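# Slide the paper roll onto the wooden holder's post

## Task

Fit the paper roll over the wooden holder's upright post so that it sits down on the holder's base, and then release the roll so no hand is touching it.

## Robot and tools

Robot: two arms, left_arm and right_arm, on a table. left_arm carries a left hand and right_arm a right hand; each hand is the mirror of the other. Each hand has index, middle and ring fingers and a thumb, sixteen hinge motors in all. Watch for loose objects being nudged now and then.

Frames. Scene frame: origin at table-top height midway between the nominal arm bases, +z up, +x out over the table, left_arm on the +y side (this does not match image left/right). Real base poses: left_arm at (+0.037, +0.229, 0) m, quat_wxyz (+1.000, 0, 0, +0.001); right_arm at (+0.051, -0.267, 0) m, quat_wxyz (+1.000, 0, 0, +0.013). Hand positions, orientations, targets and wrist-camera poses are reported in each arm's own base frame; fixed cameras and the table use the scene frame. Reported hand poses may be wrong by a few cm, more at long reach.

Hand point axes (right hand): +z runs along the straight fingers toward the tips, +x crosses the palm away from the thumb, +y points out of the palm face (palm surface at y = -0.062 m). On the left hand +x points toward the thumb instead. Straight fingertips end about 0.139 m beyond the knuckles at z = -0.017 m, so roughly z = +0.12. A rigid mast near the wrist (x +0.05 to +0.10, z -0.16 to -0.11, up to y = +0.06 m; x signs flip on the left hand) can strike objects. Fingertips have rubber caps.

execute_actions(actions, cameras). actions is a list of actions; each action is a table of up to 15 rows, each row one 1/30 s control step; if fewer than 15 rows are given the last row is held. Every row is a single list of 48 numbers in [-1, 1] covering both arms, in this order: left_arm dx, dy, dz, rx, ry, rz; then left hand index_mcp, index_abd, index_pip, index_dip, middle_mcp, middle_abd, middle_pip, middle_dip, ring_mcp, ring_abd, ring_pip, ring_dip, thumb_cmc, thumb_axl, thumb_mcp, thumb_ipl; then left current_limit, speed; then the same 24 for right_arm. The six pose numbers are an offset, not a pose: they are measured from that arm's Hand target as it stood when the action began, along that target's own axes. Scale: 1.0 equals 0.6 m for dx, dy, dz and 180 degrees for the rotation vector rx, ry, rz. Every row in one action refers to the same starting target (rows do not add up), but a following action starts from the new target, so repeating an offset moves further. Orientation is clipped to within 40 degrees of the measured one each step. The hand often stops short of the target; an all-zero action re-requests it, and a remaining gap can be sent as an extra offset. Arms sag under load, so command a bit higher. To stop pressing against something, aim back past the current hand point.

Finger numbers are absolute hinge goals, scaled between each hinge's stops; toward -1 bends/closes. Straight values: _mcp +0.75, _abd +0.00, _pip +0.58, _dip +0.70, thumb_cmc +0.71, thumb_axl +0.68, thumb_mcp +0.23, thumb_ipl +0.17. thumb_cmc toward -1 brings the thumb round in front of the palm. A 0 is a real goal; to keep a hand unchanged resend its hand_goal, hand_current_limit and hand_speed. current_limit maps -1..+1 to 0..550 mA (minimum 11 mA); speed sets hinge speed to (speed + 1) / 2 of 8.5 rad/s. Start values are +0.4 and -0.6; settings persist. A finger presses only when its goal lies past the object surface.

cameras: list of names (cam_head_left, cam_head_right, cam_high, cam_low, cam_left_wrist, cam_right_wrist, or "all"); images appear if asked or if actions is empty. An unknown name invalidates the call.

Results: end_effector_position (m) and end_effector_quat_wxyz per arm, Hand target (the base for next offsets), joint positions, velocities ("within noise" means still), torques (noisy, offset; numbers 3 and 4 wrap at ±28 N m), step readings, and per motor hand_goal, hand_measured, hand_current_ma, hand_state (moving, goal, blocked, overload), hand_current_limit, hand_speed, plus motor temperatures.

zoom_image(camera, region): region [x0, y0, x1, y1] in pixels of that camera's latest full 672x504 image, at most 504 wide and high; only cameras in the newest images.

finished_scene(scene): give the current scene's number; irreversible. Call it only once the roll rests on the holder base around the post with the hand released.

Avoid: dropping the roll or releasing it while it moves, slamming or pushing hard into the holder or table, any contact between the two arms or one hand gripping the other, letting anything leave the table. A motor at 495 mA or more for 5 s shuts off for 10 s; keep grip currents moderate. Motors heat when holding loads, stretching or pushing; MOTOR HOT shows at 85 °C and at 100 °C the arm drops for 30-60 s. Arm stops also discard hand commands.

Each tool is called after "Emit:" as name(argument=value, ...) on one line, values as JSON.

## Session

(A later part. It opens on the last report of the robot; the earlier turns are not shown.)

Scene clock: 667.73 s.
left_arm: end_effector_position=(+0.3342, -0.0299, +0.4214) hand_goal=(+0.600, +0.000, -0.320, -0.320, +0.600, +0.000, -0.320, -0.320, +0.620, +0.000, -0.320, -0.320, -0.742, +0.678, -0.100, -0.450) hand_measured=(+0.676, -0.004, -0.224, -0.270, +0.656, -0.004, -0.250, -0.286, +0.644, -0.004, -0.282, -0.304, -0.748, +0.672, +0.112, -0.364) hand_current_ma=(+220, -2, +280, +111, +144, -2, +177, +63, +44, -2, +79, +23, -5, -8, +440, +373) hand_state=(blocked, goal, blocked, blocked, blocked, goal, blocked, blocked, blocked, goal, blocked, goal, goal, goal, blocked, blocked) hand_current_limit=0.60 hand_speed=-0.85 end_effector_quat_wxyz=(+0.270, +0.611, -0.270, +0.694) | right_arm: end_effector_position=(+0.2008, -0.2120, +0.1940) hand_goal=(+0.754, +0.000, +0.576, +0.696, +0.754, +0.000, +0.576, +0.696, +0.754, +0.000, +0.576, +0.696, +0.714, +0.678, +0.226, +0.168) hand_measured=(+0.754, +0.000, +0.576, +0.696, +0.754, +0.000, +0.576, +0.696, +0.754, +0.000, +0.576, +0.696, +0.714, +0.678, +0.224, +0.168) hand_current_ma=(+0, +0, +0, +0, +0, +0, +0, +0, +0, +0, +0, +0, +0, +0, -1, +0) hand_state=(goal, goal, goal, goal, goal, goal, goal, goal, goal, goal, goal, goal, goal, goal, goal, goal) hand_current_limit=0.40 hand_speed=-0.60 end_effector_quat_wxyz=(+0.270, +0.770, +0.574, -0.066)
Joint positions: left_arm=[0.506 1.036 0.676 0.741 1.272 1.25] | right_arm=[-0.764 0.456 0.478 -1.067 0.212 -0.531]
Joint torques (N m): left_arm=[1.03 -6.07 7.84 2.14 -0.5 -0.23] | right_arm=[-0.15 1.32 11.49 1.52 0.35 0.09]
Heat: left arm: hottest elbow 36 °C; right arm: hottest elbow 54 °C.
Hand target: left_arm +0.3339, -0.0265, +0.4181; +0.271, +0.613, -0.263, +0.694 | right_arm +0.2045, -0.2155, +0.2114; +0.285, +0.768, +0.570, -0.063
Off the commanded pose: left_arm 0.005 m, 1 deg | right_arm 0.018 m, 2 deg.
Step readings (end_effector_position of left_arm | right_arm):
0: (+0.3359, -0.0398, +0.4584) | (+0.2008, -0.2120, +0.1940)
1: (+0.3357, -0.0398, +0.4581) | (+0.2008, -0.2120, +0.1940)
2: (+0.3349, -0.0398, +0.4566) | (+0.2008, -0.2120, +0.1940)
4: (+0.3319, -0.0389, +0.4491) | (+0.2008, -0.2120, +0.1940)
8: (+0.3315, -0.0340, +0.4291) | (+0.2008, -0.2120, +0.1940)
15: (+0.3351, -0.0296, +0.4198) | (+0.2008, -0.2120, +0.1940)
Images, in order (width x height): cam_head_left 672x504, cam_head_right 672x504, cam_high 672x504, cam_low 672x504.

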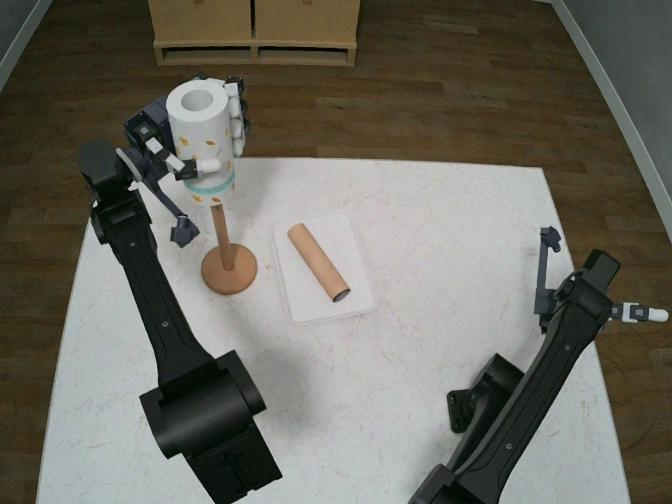

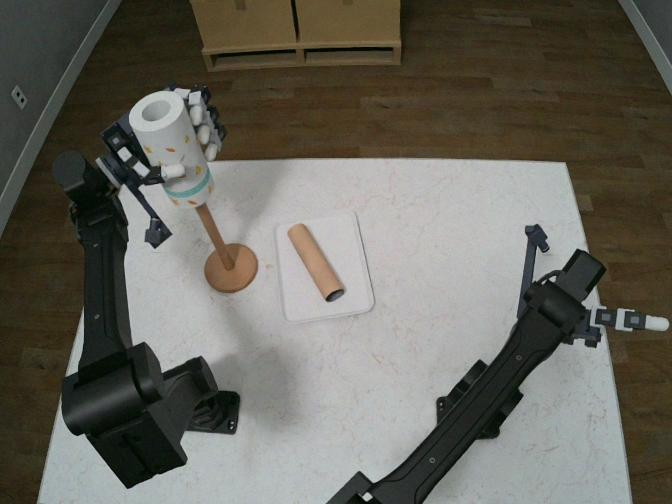

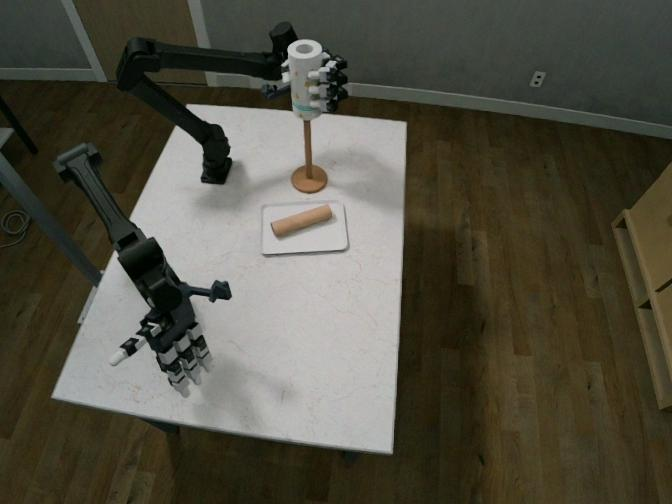

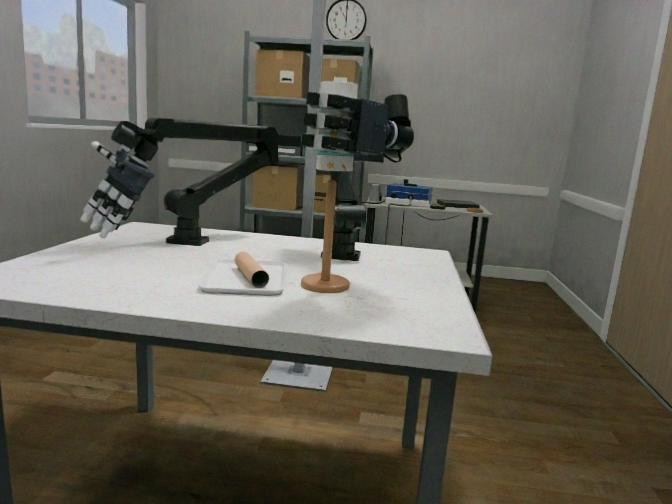

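Emit:
execute_actions(actions=[[[-0.0337,0.0107,0.0033,0,0,0,0.6,0,-0.32,-0.32,0.6,0,-0.32,-0.32,0.62,0,-0.32,-0.32,-0.743,0.678,-0.1,-0.45,0.6,-0.85,0,0,0,0,0,0,0.754,0,0.576,0.696,0.754,0,0.576,0.696,0.754,0,0.576,0.696,0.714,0.678,0.226,0.168,0.4,-0.6]]], cameras=["cam_low","cam_high","cam_head_left"])

Emit:
zoom_image(camera="cam_low", region=[300, 140, 370, 210])

Emit:
zoom_image(camera="cam_high", region=[280, 70, 340, 130])

Emit:
zoom_image(camera="cam_head_left", region=[150, 80, 270, 290])

Scene clock: 687.00 s.
left_arm: end_effector_position=(+0.3325, -0.0311, +0.4031) hand_goal=(+0.600, +0.000, -0.320, -0.320, +0.600, +0.000, -0.320, -0.320, +0.620, +0.000, -0.320, -0.320, -0.742, +0.678, -0.100, -0.450) hand_measured=(+0.676, -0.004, -0.224, -0.270, +0.656, -0.004, -0.250, -0.286, +0.644, -0.004, -0.282, -0.304, -0.748, +0.672, +0.112, -0.364) hand_current_ma=(+220, -2, +280, +111, +144, -2, +177, +63, +44, -2, +79, +23, -5, -8, +440, +373) hand_state=(blocked, goal, blocked, blocked, blocked, goal, blocked, blocked, blocked, goal, blocked, goal, goal, goal, blocked, blocked) hand_current_limit=0.60 hand_speed=-0.85 end_effector_quat_wxyz=(+0.269, +0.613, -0.262, +0.695) | right_arm: end_effector_position=(+0.2008, -0.2120, +0.1940) hand_goal=(+0.754, +0.000, +0.576, +0.696, +0.754, +0.000, +0.576, +0.696, +0.754, +0.000, +0.576, +0.696, +0.714, +0.678, +0.226, +0.168) hand_measured=(+0.754, +0.000, +0.576, +0.696, +0.754, +0.000, +0.576, +0.696, +0.754, +0.000, +0.576, +0.696, +0.714, +0.678, +0.224, +0.168) hand_current_ma=(+0, +0, +0, +0, +0, +0, +0, +0, +0, +0, +0, +0, +0, +0, -1, +0) hand_state=(goal, goal, goal, goal, goal, goal, goal, goal, goal, goal, goal, goal, goal, goal, goal, goal) hand_current_limit=0.40 hand_speed=-0.60 end_effector_quat_wxyz=(+0.270, +0.770, +0.574, -0.066)
Joint positions: left_arm=[0.506 1.044 0.629 0.781 1.26 1.255] | right_arm=[-0.764 0.456 0.478 -1.067 0.212 -0.531]
Joint torques (N m): left_arm=[-0.38 -5.6 7.68 2.26 -0.66 -0.1] | right_arm=[0.26 0.73 11.59 1.26 0.31 0.08]
Heat: left arm: hottest elbow 35 °C; right arm: hottest elbow 54 °C.
Hand target: left_arm +0.3329, -0.0335, +0.3980; +0.271, +0.613, -0.263, +0.694 | right_arm +0.2045, -0.2155, +0.2114; +0.285, +0.768, +0.570, -0.063
Off the commanded pose: left_arm 0.006 m, 0 deg | right_arm 0.018 m, 2 deg.
Step readings (end_effector_position of left_arm | right_arm):
0: (+0.3342, -0.0299, +0.4214) | (+0.2008, -0.2120, +0.1940)
1: (+0.3342, -0.0299, +0.4214) | (+0.2008, -0.2120, +0.1940)
2: (+0.3341, -0.0299, +0.4208) | (+0.2008, -0.2120, +0.1940)
4: (+0.3337, -0.0303, +0.4168) | (+0.2008, -0.2120, +0.1940)
8: (+0.3320, -0.0314, +0.4061) | (+0.2008, -0.2120, +0.1940)
15: (+0.3327, -0.0310, +0.4030) | (+0.2008, -0.2120, +0.1940)
Images, in order (width x height): cam_head_left 672x504, cam_high 672x504, cam_low 672x504.

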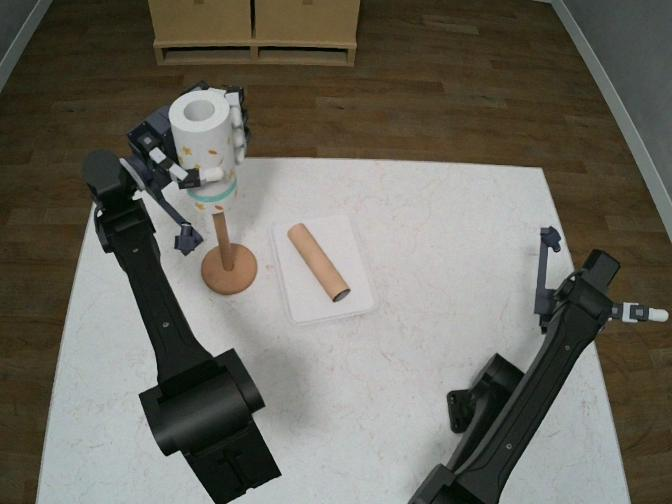

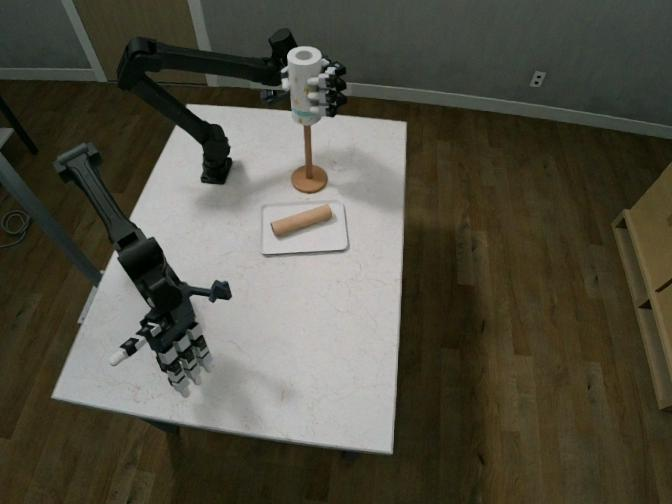

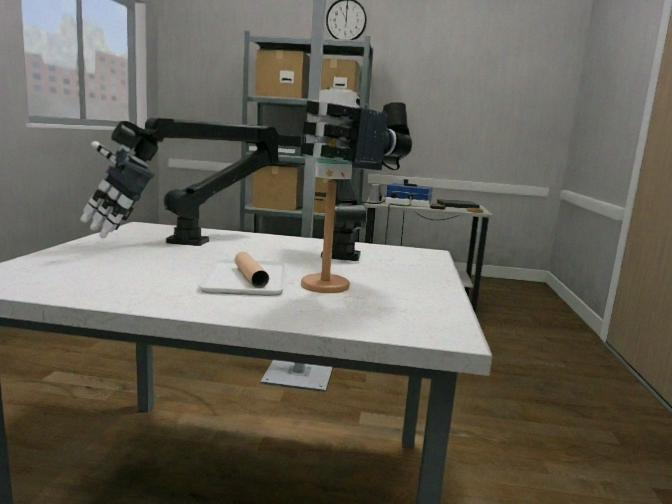

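Scaled by 7.200 from the camera's 672x504 image, which has a finer 960x720 frame.

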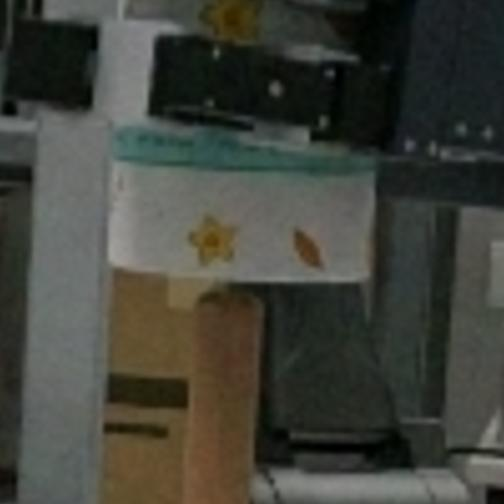

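Scaled by 8.400 from the camera's 672x504 image, which has a finer 960x720 frame.

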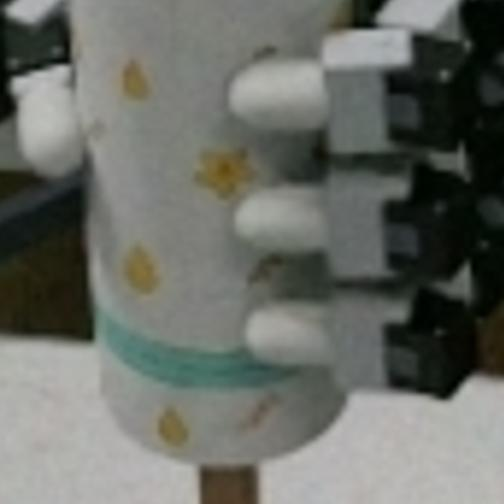

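Scaled by 2.400 from the camera's 672x504 image, which has a finer 960x720 frame.

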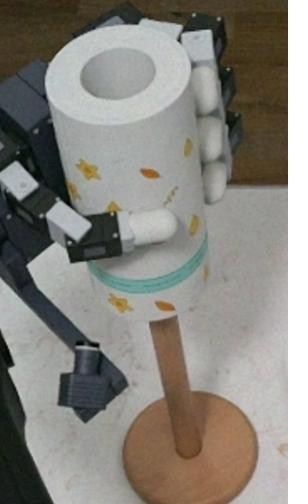

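Emit:
execute_actions(actions=[[[-0.0532,0.004,-0.0035,0,0,0,0.6,0,-0.32,-0.32,0.6,0,-0.32,-0.32,0.62,0,-0.32,-0.32,-0.743,0.678,-0.1,-0.45,0.6,-0.85,0,0,0,0,0,0,0.754,0,0.576,0.696,0.754,0,0.576,0.696,0.754,0,0.576,0.696,0.714,0.678,0.226,0.168,0.4,-0.6]]], cameras=["cam_low","cam_high","cam_head_left"])

Emit:
zoom_image(camera="cam_low", region=[300, 140, 370, 210])

Emit:
zoom_image(camera="cam_high", region=[270, 50, 340, 150])

Emit:
zoom_image(camera="cam_head_left", region=[150, 80, 270, 290])

Scene clock: 700.47 s.
left_arm: end_effector_position=(+0.3334, -0.0318, +0.3694) hand_goal=(+0.600, +0.000, -0.320, -0.320, +0.600, +0.000, -0.320, -0.320, +0.620, +0.000, -0.320, -0.320, -0.742, +0.678, -0.100, -0.450) hand_measured=(+0.676, -0.004, -0.224, -0.270, +0.656, -0.004, -0.250, -0.286, +0.644, -0.004, -0.282, -0.304, -0.748, +0.672, +0.112, -0.364) hand_current_ma=(+220, -2, +280, +111, +144, -2, +177, +63, +44, -2, +79, +23, -5, -8, +440, +373) hand_state=(blocked, goal, blocked, blocked, blocked, goal, blocked, blocked, blocked, goal, blocked, goal, goal, goal, blocked, blocked) hand_current_limit=0.60 hand_speed=-0.85 end_effector_quat_wxyz=(+0.266, +0.614, -0.263, +0.695) | right_arm: end_effector_position=(+0.2008, -0.2120, +0.1940) hand_goal=(+0.754, +0.000, +0.576, +0.696, +0.754, +0.000, +0.576, +0.696, +0.754, +0.000, +0.576, +0.696, +0.714, +0.678, +0.226, +0.168) hand_measured=(+0.754, +0.000, +0.576, +0.696, +0.754, +0.000, +0.576, +0.696, +0.754, +0.000, +0.576, +0.696, +0.714, +0.678, +0.224, +0.168) hand_current_ma=(+0, +0, +0, +0, +0, +0, +0, +0, +0, +0, +0, +0, +0, +0, -1, +0) hand_state=(goal, goal, goal, goal, goal, goal, goal, goal, goal, goal, goal, goal, goal, goal, goal, goal) hand_current_limit=0.40 hand_speed=-0.60 end_effector_quat_wxyz=(+0.270, +0.770, +0.574, -0.066)
Joint positions: left_arm=[0.503 1.097 0.568 0.885 1.255 1.272] | right_arm=[-0.764 0.456 0.478 -1.067 0.212 -0.531]
Joint torques (N m): left_arm=[-0.67 -6.07 7.38 2.25 -0.64 -0.18] | right_arm=[0.26 0.79 11.22 1.35 0.37 0.09]
Heat: left arm: hottest elbow 34 °C; right arm: hottest elbow 54 °C.
Hand target: left_arm +0.3330, -0.0356, +0.3660; +0.271, +0.613, -0.263, +0.694 | right_arm +0.2045, -0.2155, +0.2114; +0.285, +0.768, +0.570, -0.063
Off the commanded pose: left_arm 0.005 m, 1 deg | right_arm 0.018 m, 2 deg.
Step readings (end_effector_position of left_arm | right_arm):
0: (+0.3325, -0.0312, +0.4031) | (+0.2008, -0.2120, +0.1940)
1: (+0.3325, -0.0312, +0.4030) | (+0.2008, -0.2120, +0.1940)
2: (+0.3323, -0.0313, +0.4019) | (+0.2008, -0.2120, +0.1940)
4: (+0.3312, -0.0321, +0.3954) | (+0.2008, -0.2120, +0.1940)
8: (+0.3316, -0.0321, +0.3770) | (+0.2008, -0.2120, +0.1940)
15: (+0.3341, -0.0312, +0.3689) | (+0.2008, -0.2120, +0.1940)
Images, in order (width x height): cam_head_left 672x504, cam_high 672x504, cam_low 672x504.

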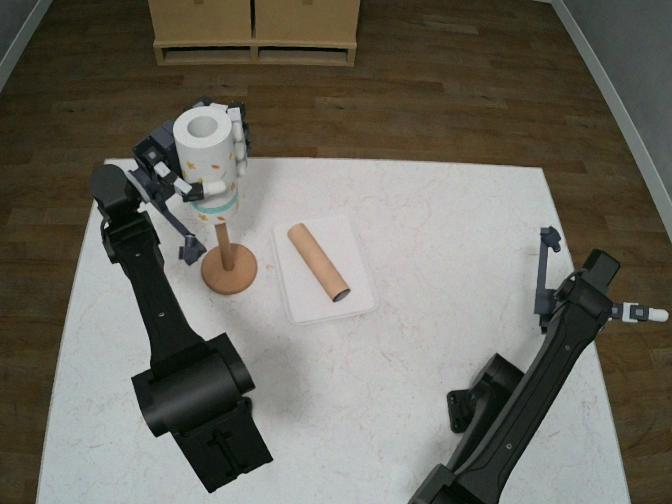

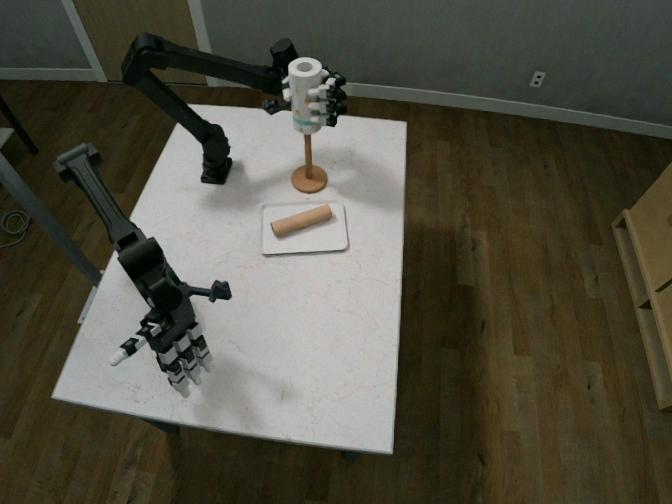

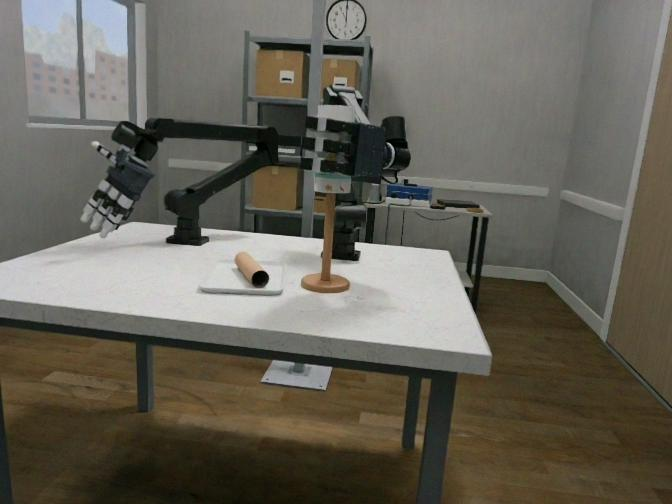

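Scaled by 7.200 from the camera's 672x504 image, which has a finer 960x720 frame.

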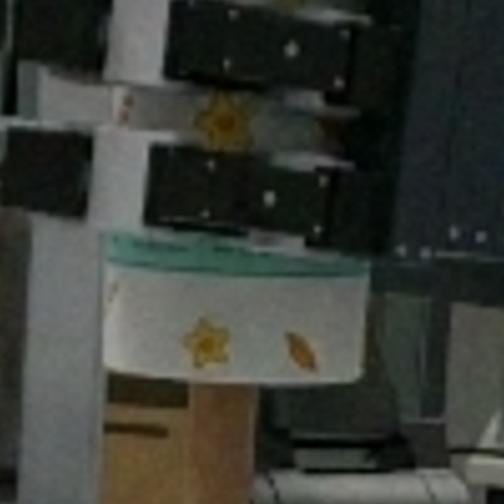

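Scaled by 5.040 from the camera's 672x504 image, which has a finer 960x720 frame.

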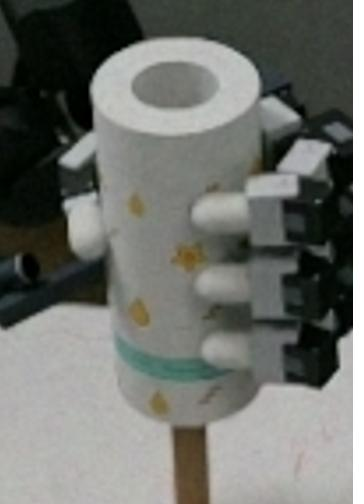

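Scaled by 2.400 from the camera's 672x504 image, which has a finer 960x720 frame.

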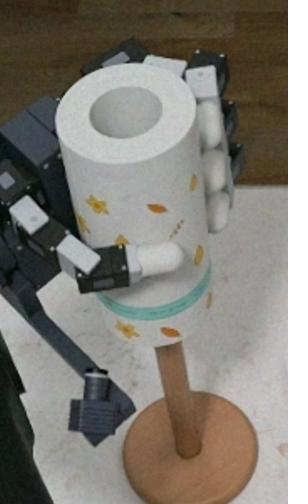

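Emit:
execute_actions(actions=[[[-0.0745,0.0037,-0.0072,0,0,0,0.6,0,-0.32,-0.32,0.6,0,-0.32,-0.32,0.62,0,-0.32,-0.32,-0.743,0.678,-0.1,-0.45,0.6,-0.85,0,0,0,0,0,0,0.754,0,0.576,0.696,0.754,0,0.576,0.696,0.754,0,0.576,0.696,0.714,0.678,0.226,0.168,0.4,-0.6]]], cameras=["cam_low","cam_high","cam_head_left"])

Emit:
zoom_image(camera="cam_low", region=[280, 100, 400, 300])

Emit:
zoom_image(camera="cam_high", region=[260, 60, 350, 200])

Scene clock: 709.80 s.
left_arm: end_effector_position=(+0.3330, -0.0330, +0.3239) hand_goal=(+0.600, +0.000, -0.320, -0.320, +0.600, +0.000, -0.320, -0.320, +0.620, +0.000, -0.320, -0.320, -0.742, +0.678, -0.100, -0.450) hand_measured=(+0.676, -0.004, -0.224, -0.270, +0.656, -0.004, -0.250, -0.286, +0.644, -0.004, -0.282, -0.304, -0.748, +0.672, +0.112, -0.364) hand_current_ma=(+220, -2, +280, +111, +144, -2, +177, +63, +44, -2, +79, +23, -5, -8, +440, +373) hand_state=(blocked, goal, blocked, blocked, blocked, goal, blocked, blocked, blocked, goal, blocked, goal, goal, goal, blocked, blocked) hand_current_limit=0.60 hand_speed=-0.85 end_effector_quat_wxyz=(+0.263, +0.613, -0.265, +0.696) | right_arm: end_effector_position=(+0.2008, -0.2120, +0.1940) hand_goal=(+0.754, +0.000, +0.576, +0.696, +0.754, +0.000, +0.576, +0.696, +0.754, +0.000, +0.576, +0.696, +0.714, +0.678, +0.226, +0.168) hand_measured=(+0.754, +0.000, +0.576, +0.696, +0.754, +0.000, +0.576, +0.696, +0.754, +0.000, +0.576, +0.696, +0.714, +0.678, +0.224, +0.168) hand_current_ma=(+0, +0, +0, +0, +0, +0, +0, +0, +0, +0, +0, +0, +0, +0, -1, +0) hand_state=(goal, goal, goal, goal, goal, goal, goal, goal, goal, goal, goal, goal, goal, goal, goal, goal) hand_current_limit=0.40 hand_speed=-0.60 end_effector_quat_wxyz=(+0.270, +0.770, +0.574, -0.066)
Joint positions: left_arm=[0.501 1.196 0.495 1.053 1.252 1.283] | right_arm=[-0.764 0.456 0.478 -1.067 0.212 -0.531]
Joint torques (N m): left_arm=[-0.67 -6.42 6.74 2.17 -0.64 -0.25] | right_arm=[-0.32 1.14 11.43 1.16 0.33 0.04]
Heat: left arm: hottest elbow 34 °C; right arm: hottest elbow 54 °C.
Hand target: left_arm +0.3329, -0.0366, +0.3210; +0.271, +0.613, -0.263, +0.694 | right_arm +0.2045, -0.2155, +0.2114; +0.285, +0.768, +0.570, -0.063
Off the commanded pose: left_arm 0.005 m, 1 deg | right_arm 0.018 m, 2 deg.
Step readings (end_effector_position of left_arm | right_arm):
0: (+0.3334, -0.0318, +0.3694) | (+0.2008, -0.2120, +0.1940)
1: (+0.3332, -0.0319, +0.3691) | (+0.2008, -0.2120, +0.1940)
2: (+0.3329, -0.0321, +0.3677) | (+0.2008, -0.2120, +0.1940)
4: (+0.3314, -0.0330, +0.3592) | (+0.2008, -0.2120, +0.1940)
8: (+0.3319, -0.0329, +0.3345) | (+0.2008, -0.2120, +0.1940)
15: (+0.3344, -0.0322, +0.3224) | (+0.2008, -0.2120, +0.1940)
Images, in order (width x height): cam_head_left 672x504, cam_high 672x504, cam_low 672x504.

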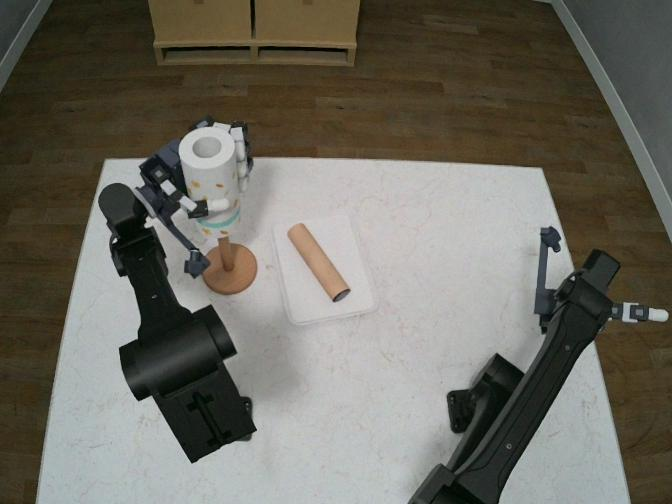

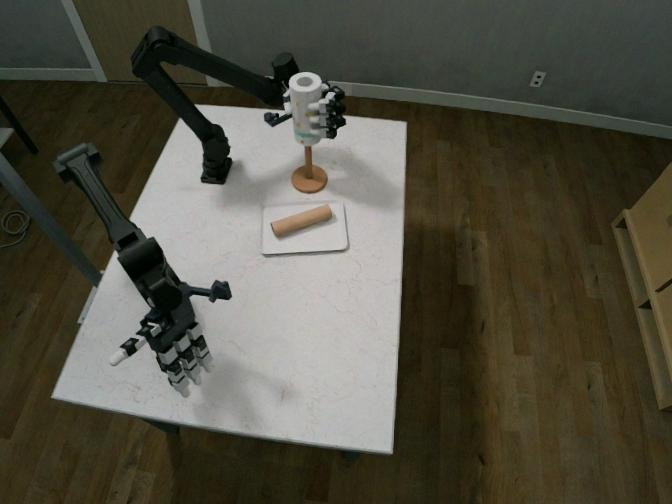

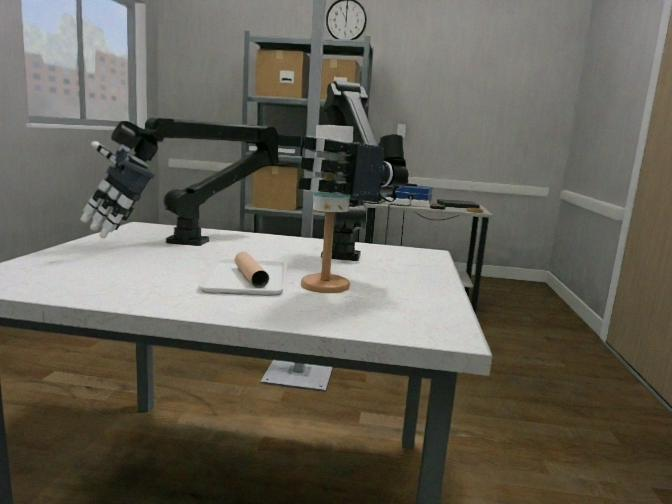

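Scaled by 2.520 from the camera's 672x504 image, which has a finer 960x720 frame.

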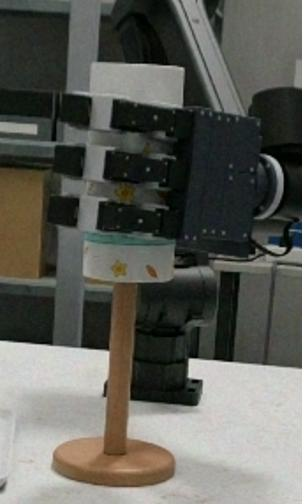

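Scaled by 3.600 from the camera's 672x504 image, which has a finer 960x720 frame.

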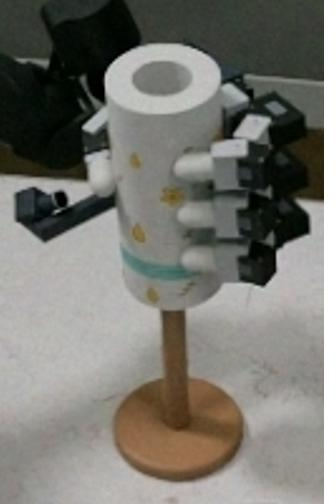

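Emit:
execute_actions(actions=[[[-0.0828,0.0027,-0.0092,0,0,0,0.6,0,-0.32,-0.32,0.6,0,-0.32,-0.32,0.62,0,-0.32,-0.32,-0.743,0.678,-0.1,-0.45,0.6,-0.85,0,0,0,0,0,0,0.754,0,0.576,0.696,0.754,0,0.576,0.696,0.754,0,0.576,0.696,0.714,0.678,0.226,0.168,0.4,-0.6]]], cameras=["cam_low","cam_high"])

Scene clock: 742.83 s.
left_arm: end_effector_position=(+0.3331, -0.0330, +0.2726) hand_goal=(+0.600, +0.000, -0.320, -0.320, +0.600, +0.000, -0.320, -0.320, +0.620, +0.000, -0.320, -0.320, -0.742, +0.678, -0.100, -0.450) hand_measured=(+0.676, -0.004, -0.224, -0.270, +0.656, -0.004, -0.250, -0.286, +0.644, -0.004, -0.282, -0.304, -0.748, +0.672, +0.112, -0.364) hand_current_ma=(+220, -2, +280, +111, +144, -2, +177, +63, +44, -2, +79, +23, -5, -8, +440, +373) hand_state=(blocked, goal, blocked, blocked, blocked, goal, blocked, blocked, blocked, goal, blocked, goal, goal, goal, blocked, blocked) hand_current_limit=0.60 hand_speed=-0.85 end_effector_quat_wxyz=(+0.264, +0.614, -0.265, +0.695) | right_arm: end_effector_position=(+0.2008, -0.2120, +0.1940) hand_goal=(+0.754, +0.000, +0.576, +0.696, +0.754, +0.000, +0.576, +0.696, +0.754, +0.000, +0.576, +0.696, +0.714, +0.678, +0.226, +0.168) hand_measured=(+0.754, +0.000, +0.576, +0.696, +0.754, +0.000, +0.576, +0.696, +0.754, +0.000, +0.576, +0.696, +0.714, +0.678, +0.224, +0.168) hand_current_ma=(+0, +0, +0, +0, +0, +0, +0, +0, +0, +0, +0, +0, +0, +0, -1, +0) hand_state=(goal, goal, goal, goal, goal, goal, goal, goal, goal, goal, goal, goal, goal, goal, goal, goal) hand_current_limit=0.40 hand_speed=-0.60 end_effector_quat_wxyz=(+0.270, +0.770, +0.574, -0.066)
Joint positions: left_arm=[0.501 1.355 0.433 1.266 1.253 1.287] | right_arm=[-0.764 0.456 0.478 -1.067 0.212 -0.531]
Joint torques (N m): left_arm=[-0.62 -7.41 5.72 2.24 -0.63 -0.24] | right_arm=[0.03 1.03 11.36 1.39 0.34 0.07]
Motor temperatures (°C): left_arm=[25 25 33 25 24 25] | right_arm=[29 29 54 24 23 27]
Heat: left arm: hottest elbow 33 °C; right arm: hottest elbow 54 °C.
Hand target: left_arm +0.3330, -0.0365, +0.2710; +0.271, +0.613, -0.263, +0.694 | right_arm +0.2045, -0.2155, +0.2114; +0.285, +0.768, +0.570, -0.063
Off the commanded pose: left_arm 0.004 m, 1 deg | right_arm 0.018 m, 2 deg.
Step readings (end_effector_position of left_arm | right_arm):
0: (+0.3330, -0.0330, +0.3239) | (+0.2008, -0.2120, +0.1940)
1: (+0.3331, -0.0330, +0.3238) | (+0.2008, -0.2120, +0.1940)
2: (+0.3328, -0.0332, +0.3223) | (+0.2008, -0.2120, +0.1940)
4: (+0.3319, -0.0338, +0.3135) | (+0.2008, -0.2120, +0.1940)
8: (+0.3324, -0.0337, +0.2851) | (+0.2008, -0.2120, +0.1940)
15: (+0.3342, -0.0327, +0.2714) | (+0.2008, -0.2120, +0.1940)
Images, in order (width x height): cam_high 672x504, cam_low 672x504.

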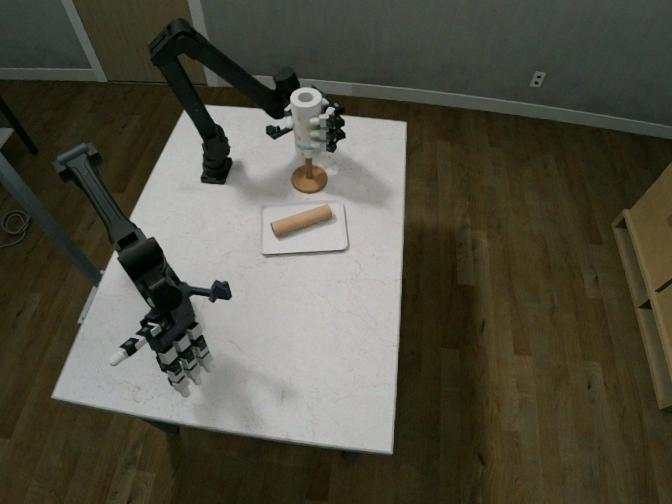

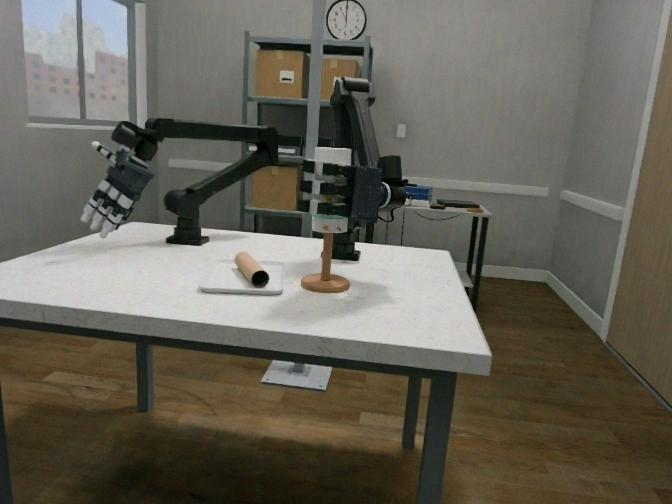

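Emit:
execute_actions(actions=[[[-0.0828,0.0027,-0.0092,0,0,0,0.6,0,-0.32,-0.32,0.6,0,-0.32,-0.32,0.62,0,-0.32,-0.32,-0.743,0.678,-0.1,-0.45,0.6,-0.85,0,0,0,0,0,0,0.754,0,0.576,0.696,0.754,0,0.576,0.696,0.754,0,0.576,0.696,0.714,0.678,0.226,0.168,0.4,-0.6]]], cameras=["cam_low","cam_high"])

Emit:
zoom_image(camera="cam_low", region=[270, 130, 430, 310])

Scene clock: 748.27 s.
left_arm: end_effector_position=(+0.3325, -0.0334, +0.2216) hand_goal=(+0.600, +0.000, -0.320, -0.320, +0.600, +0.000, -0.320, -0.320, +0.620, +0.000, -0.320, -0.320, -0.742, +0.678, -0.100, -0.450) hand_measured=(+0.676, -0.004, -0.224, -0.270, +0.656, -0.004, -0.250, -0.286, +0.644, -0.004, -0.282, -0.304, -0.748, +0.672, +0.112, -0.364) hand_current_ma=(+220, -2, +280, +111, +144, -2, +177, +63, +44, -2, +79, +23, -5, -8, +440, +373) hand_state=(blocked, goal, blocked, blocked, blocked, goal, blocked, blocked, blocked, goal, blocked, goal, goal, goal, blocked, blocked) hand_current_limit=0.60 hand_speed=-0.85 end_effector_quat_wxyz=(+0.265, +0.615, -0.264, +0.694) | right_arm: end_effector_position=(+0.2008, -0.2120, +0.1940) hand_goal=(+0.754, +0.000, +0.576, +0.696, +0.754, +0.000, +0.576, +0.696, +0.754, +0.000, +0.576, +0.696, +0.714, +0.678, +0.226, +0.168) hand_measured=(+0.754, +0.000, +0.576, +0.696, +0.754, +0.000, +0.576, +0.696, +0.754, +0.000, +0.576, +0.696, +0.714, +0.678, +0.224, +0.168) hand_current_ma=(+0, +0, +0, +0, +0, +0, +0, +0, +0, +0, +0, +0, +0, +0, -1, +0) hand_state=(goal, goal, goal, goal, goal, goal, goal, goal, goal, goal, goal, goal, goal, goal, goal, goal) hand_current_limit=0.40 hand_speed=-0.60 end_effector_quat_wxyz=(+0.270, +0.770, +0.574, -0.066)
Joint positions: left_arm=[0.501 1.555 0.397 1.496 1.253 1.29] | right_arm=[-0.764 0.456 0.478 -1.067 0.212 -0.531]
Joint torques (N m): left_arm=[-0.62 -8.64 4.46 2.22 -0.62 -0.19] | right_arm=[-0.73 0.62 11.44 1.35 0.33 0.04]
Heat: left arm: hottest elbow 33 °C; right arm: hottest elbow 54 °C.
Hand target: left_arm +0.3330, -0.0365, +0.2210; +0.271, +0.613, -0.263, +0.694 | right_arm +0.2045, -0.2155, +0.2114; +0.285, +0.768, +0.570, -0.063
Off the commanded pose: left_arm 0.003 m, 1 deg | right_arm 0.018 m, 2 deg.
Step readings (end_effector_position of left_arm | right_arm):
0: (+0.3331, -0.0330, +0.2727) | (+0.2008, -0.2120, +0.1940)
1: (+0.3331, -0.0330, +0.2725) | (+0.2008, -0.2120, +0.1940)
2: (+0.3330, -0.0331, +0.2714) | (+0.2008, -0.2120, +0.1940)
4: (+0.3328, -0.0334, +0.2627) | (+0.2008, -0.2120, +0.1940)
8: (+0.3331, -0.0334, +0.2356) | (+0.2008, -0.2120, +0.1940)
15: (+0.3336, -0.0332, +0.2207) | (+0.2008, -0.2120, +0.1940)
Images, in order (width x height): cam_high 672x504, cam_low 672x504.

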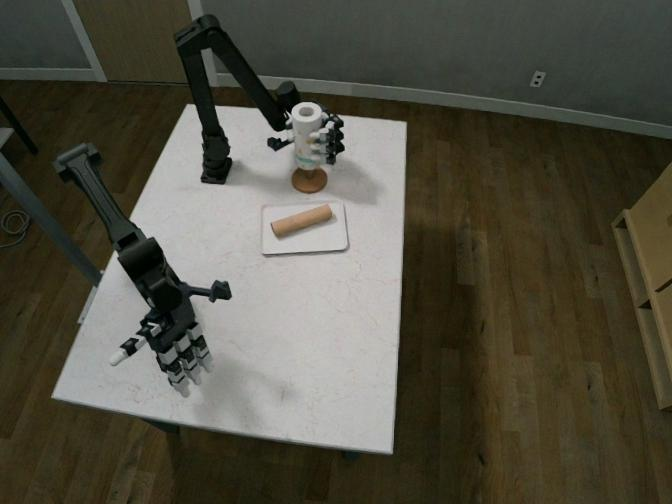

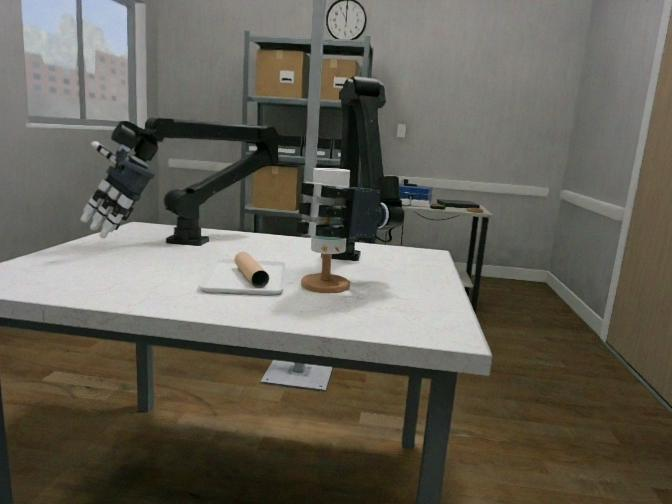

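Scaled by 2.800 from the camera's 672x504 image, which has a finer 960x720 frame.

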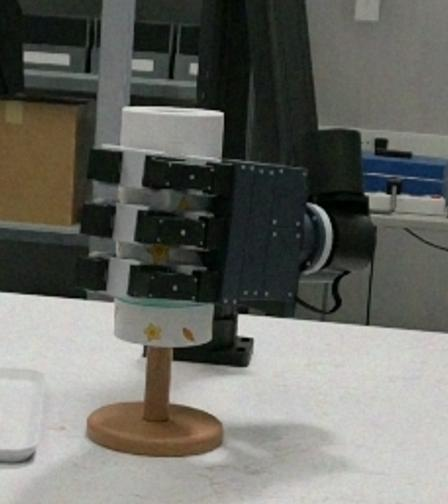

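Emit:
execute_actions(actions=[[[-0.0828,0.0027,-0.0092,0,0,0,0.6,0,-0.32,-0.32,0.6,0,-0.32,-0.32,0.62,0,-0.32,-0.32,-0.743,0.678,-0.1,-0.45,0.6,-0.85,0,0,0,0,0,0,0.754,0,0.576,0.696,0.754,0,0.576,0.696,0.754,0,0.576,0.696,0.714,0.678,0.226,0.168,0.4,-0.6]]], cameras=["cam_low","cam_high"])

Emit:
zoom_image(camera="cam_low", region=[270, 130, 430, 310])

Scene clock: 757.00 s.
left_arm: end_effector_position=(+0.3344, -0.0336, +0.1721) hand_goal=(+0.600, +0.000, -0.320, -0.320, +0.600, +0.000, -0.320, -0.320, +0.620, +0.000, -0.320, -0.320, -0.742, +0.678, -0.100, -0.450) hand_measured=(+0.676, -0.004, -0.224, -0.270, +0.656, -0.004, -0.250, -0.286, +0.644, -0.004, -0.282, -0.304, -0.748, +0.672, +0.112, -0.364) hand_current_ma=(+220, -2, +280, +111, +144, -2, +177, +63, +44, -2, +79, +23, -5, -8, +440, +373) hand_state=(blocked, goal, blocked, blocked, blocked, goal, blocked, blocked, blocked, goal, blocked, goal, goal, goal, blocked, blocked) hand_current_limit=0.60 hand_speed=-0.85 end_effector_quat_wxyz=(+0.266, +0.630, -0.262, +0.681) | right_arm: end_effector_position=(+0.2008, -0.2120, +0.1940) hand_goal=(+0.754, +0.000, +0.576, +0.696, +0.754, +0.000, +0.576, +0.696, +0.754, +0.000, +0.576, +0.696, +0.714, +0.678, +0.226, +0.168) hand_measured=(+0.754, +0.000, +0.576, +0.696, +0.754, +0.000, +0.576, +0.696, +0.754, +0.000, +0.576, +0.696, +0.714, +0.678, +0.224, +0.168) hand_current_ma=(+0, +0, +0, +0, +0, +0, +0, +0, +0, +0, +0, +0, +0, +0, -1, +0) hand_state=(goal, goal, goal, goal, goal, goal, goal, goal, goal, goal, goal, goal, goal, goal, goal, goal) hand_current_limit=0.40 hand_speed=-0.60 end_effector_quat_wxyz=(+0.270, +0.770, +0.574, -0.066)
Joint positions: left_arm=[0.501 1.723 0.386 1.562 1.259 1.378] | right_arm=[-0.764 0.456 0.478 -1.067 0.212 -0.531]
Joint torques (N m): left_arm=[-0.32 -10.4 3.11 2.3 -0.33 -0.06] | right_arm=[0.21 1.2 11.66 1.32 0.38 0.08]
Heat: left arm: hottest elbow 32 °C; right arm: hottest elbow 54 °C.
Hand target: left_arm +0.3331, -0.0365, +0.1710; +0.271, +0.613, -0.263, +0.694 | right_arm +0.2045, -0.2155, +0.2114; +0.285, +0.768, +0.570, -0.063
Off the commanded pose: left_arm 0.003 m, 3 deg | right_arm 0.018 m, 2 deg.
joint sent to its limit (left arm) — joint 4 (wrist pitch), upper limit. The joint targets still meet the commanded pose.
Step readings (end_effector_position of left_arm | right_arm):
0: (+0.3325, -0.0334, +0.2216) | (+0.2008, -0.2120, +0.1940)
1: (+0.3325, -0.0334, +0.2215) | (+0.2008, -0.2120, +0.1940)
2: (+0.3324, -0.0335, +0.2201) | (+0.2008, -0.2120, +0.1940)
4: (+0.3332, -0.0333, +0.2119) | (+0.2008, -0.2120, +0.1940)
8: (+0.3344, -0.0330, +0.1850) | (+0.2008, -0.2120, +0.1940)
15: (+0.3345, -0.0333, +0.1728) | (+0.2008, -0.2120, +0.1940)
Images, in order (width x height): cam_high 672x504, cam_low 672x504.

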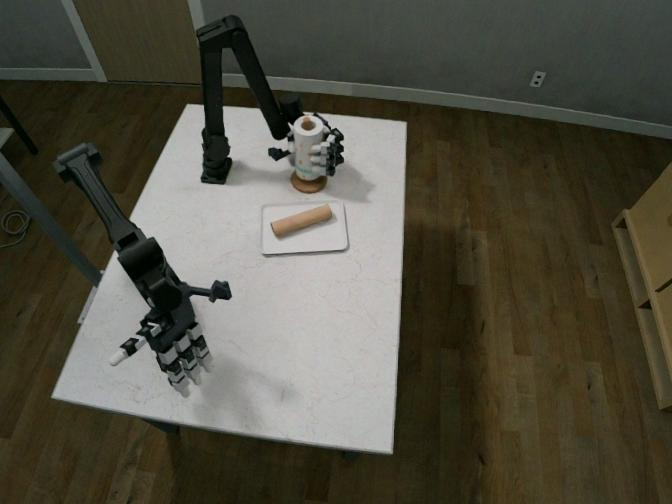

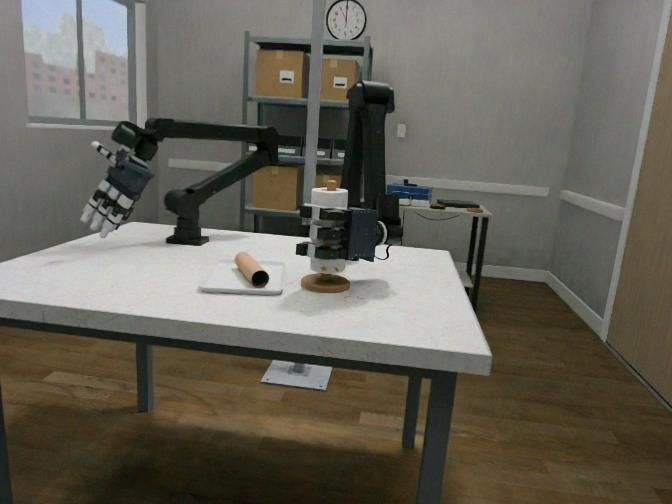

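Scaled by 2.800 from the camera's 672x504 image, which has a finer 960x720 frame.

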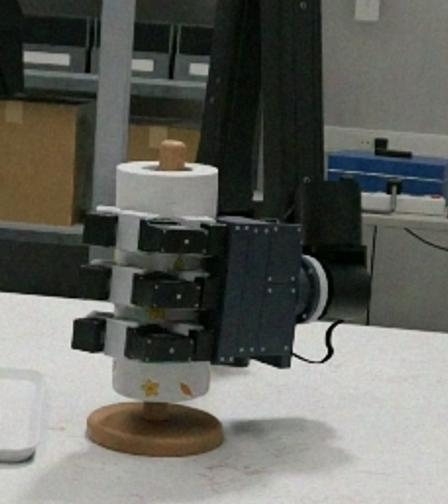

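Emit:
execute_actions(actions=[[[-0.0199,0.0018,-0.0010,0,0,0,0.6,0,-0.32,-0.32,0.6,0,-0.32,-0.32,0.62,0,-0.32,-0.32,-0.743,0.678,-0.1,-0.45,0.6,-0.85,0,0,0,0,0,0,0.754,0,0.576,0.696,0.754,0,0.576,0.696,0.754,0,0.576,0.696,0.714,0.678,0.226,0.168,0.4,-0.6]]], cameras=["cam_low","cam_high","cam_head_left"])

Emit:
zoom_image(camera="cam_low", region=[270, 130, 430, 310])

Emit:
zoom_image(camera="cam_high", region=[240, 80, 380, 220])

Scene clock: 823.80 s.
left_arm: end_effector_position=(+0.3349, -0.0337, +0.1616) hand_goal=(+0.600, +0.000, -0.320, -0.320, +0.600, +0.000, -0.320, -0.320, +0.620, +0.000, -0.320, -0.320, -0.742, +0.678, -0.100, -0.450) hand_measured=(+0.676, -0.004, -0.224, -0.270, +0.656, -0.004, -0.250, -0.286, +0.644, -0.004, -0.282, -0.304, -0.748, +0.672, +0.112, -0.364) hand_current_ma=(+220, -2, +280, +111, +144, -2, +177, +63, +44, -2, +79, +23, -5, -8, +440, +373) hand_state=(blocked, goal, blocked, blocked, blocked, goal, blocked, blocked, blocked, goal, blocked, goal, goal, goal, blocked, blocked) hand_current_limit=0.60 hand_speed=-0.85 end_effector_quat_wxyz=(+0.261, +0.632, -0.265, +0.679) | right_arm: end_effector_position=(+0.2008, -0.2120, +0.1940) hand_goal=(+0.754, +0.000, +0.576, +0.696, +0.754, +0.000, +0.576, +0.696, +0.754, +0.000, +0.576, +0.696, +0.714, +0.678, +0.226, +0.168) hand_measured=(+0.754, +0.000, +0.576, +0.696, +0.754, +0.000, +0.576, +0.696, +0.754, +0.000, +0.576, +0.696, +0.714, +0.678, +0.224, +0.168) hand_current_ma=(+0, +0, +0, +0, +0, +0, +0, +0, +0, +0, +0, +0, +0, +0, -1, +0) hand_state=(goal, goal, goal, goal, goal, goal, goal, goal, goal, goal, goal, goal, goal, goal, goal, goal) hand_current_limit=0.40 hand_speed=-0.60 end_effector_quat_wxyz=(+0.270, +0.770, +0.574, -0.066)
Joint positions: left_arm=[0.501 1.752 0.386 1.563 1.259 1.413] | right_arm=[-0.764 0.456 0.478 -1.067 0.212 -0.531]
Joint torques (N m): left_arm=[-0.5 -10.17 2.8 2.3 -0.26 -0.07] | right_arm=[-1.32 1.44 11.55 1.24 0.35 0.11]
Heat: left arm: hottest elbow 30 °C; right arm: hottest elbow 54 °C.
Hand target: left_arm +0.3332, -0.0375, +0.1591; +0.271, +0.613, -0.263, +0.694 | right_arm +0.2045, -0.2155, +0.2114; +0.285, +0.768, +0.570, -0.063
Off the commanded pose: left_arm 0.005 m, 3 deg | right_arm 0.018 m, 2 deg.
joint sent to its limit (left arm) — joint 4 (wrist pitch), upper limit. The joint targets are off in orientation, not in position.
Step readings (end_effector_position of left_arm | right_arm):
0: (+0.3344, -0.0336, +0.1720) | (+0.2008, -0.2120, +0.1940)
1: (+0.3343, -0.0336, +0.1720) | (+0.2008, -0.2120, +0.1940)
2: (+0.3343, -0.0336, +0.1717) | (+0.2008, -0.2120, +0.1940)
4: (+0.3344, -0.0337, +0.1700) | (+0.2008, -0.2120, +0.1940)
8: (+0.3349, -0.0336, +0.1644) | (+0.2008, -0.2120, +0.1940)
15: (+0.3349, -0.0337, +0.1618) | (+0.2008, -0.2120, +0.1940)
Images, in order (width x height): cam_head_left 672x504, cam_high 672x504, cam_low 672x504.

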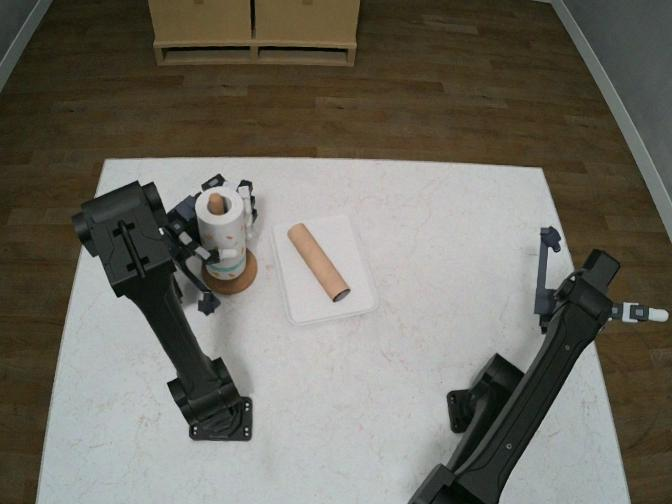

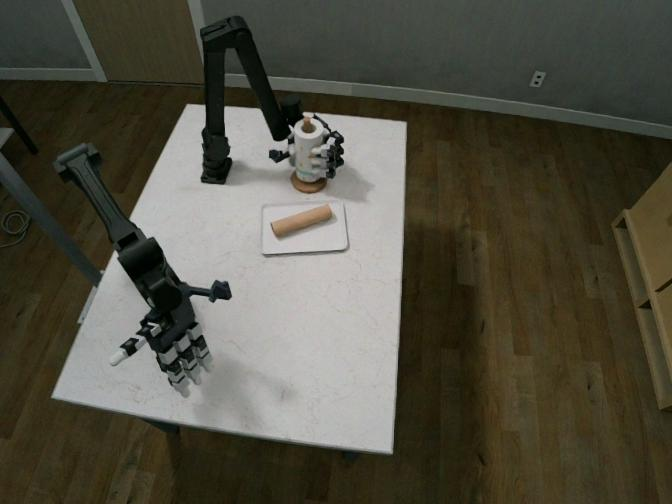

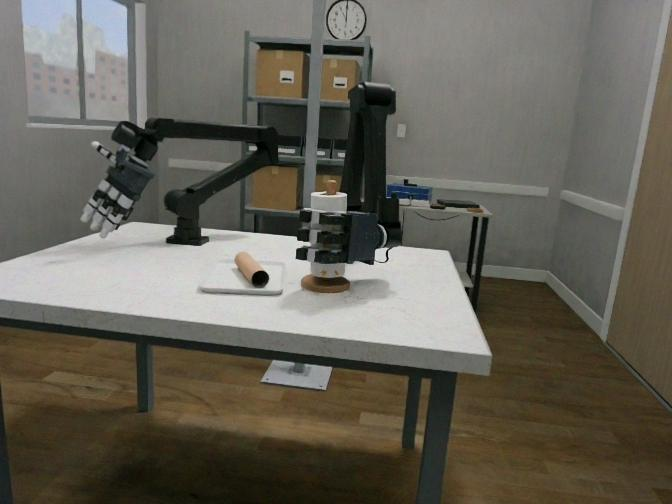

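Scaled by 2.800 from the camera's 672x504 image, which has a finer 960x720 frame.

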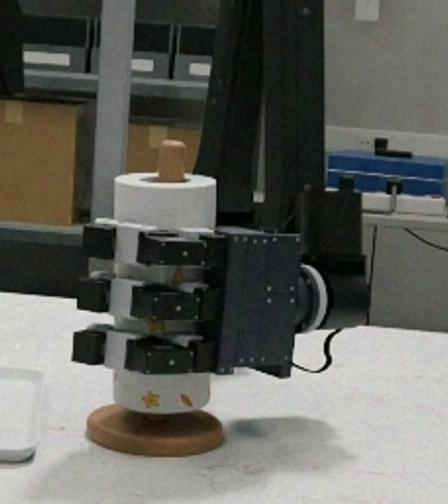

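Scaled by 3.600 from the camera's 672x504 image, which has a finer 960x720 frame.

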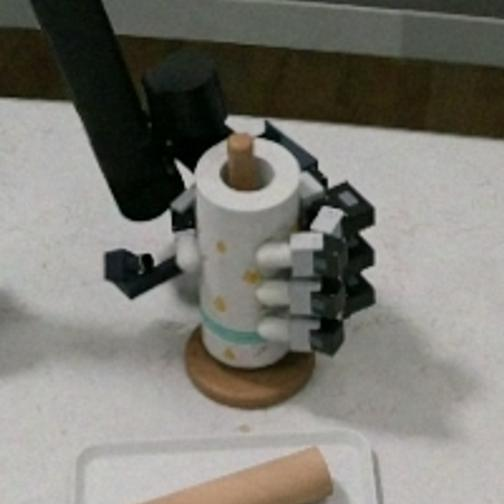

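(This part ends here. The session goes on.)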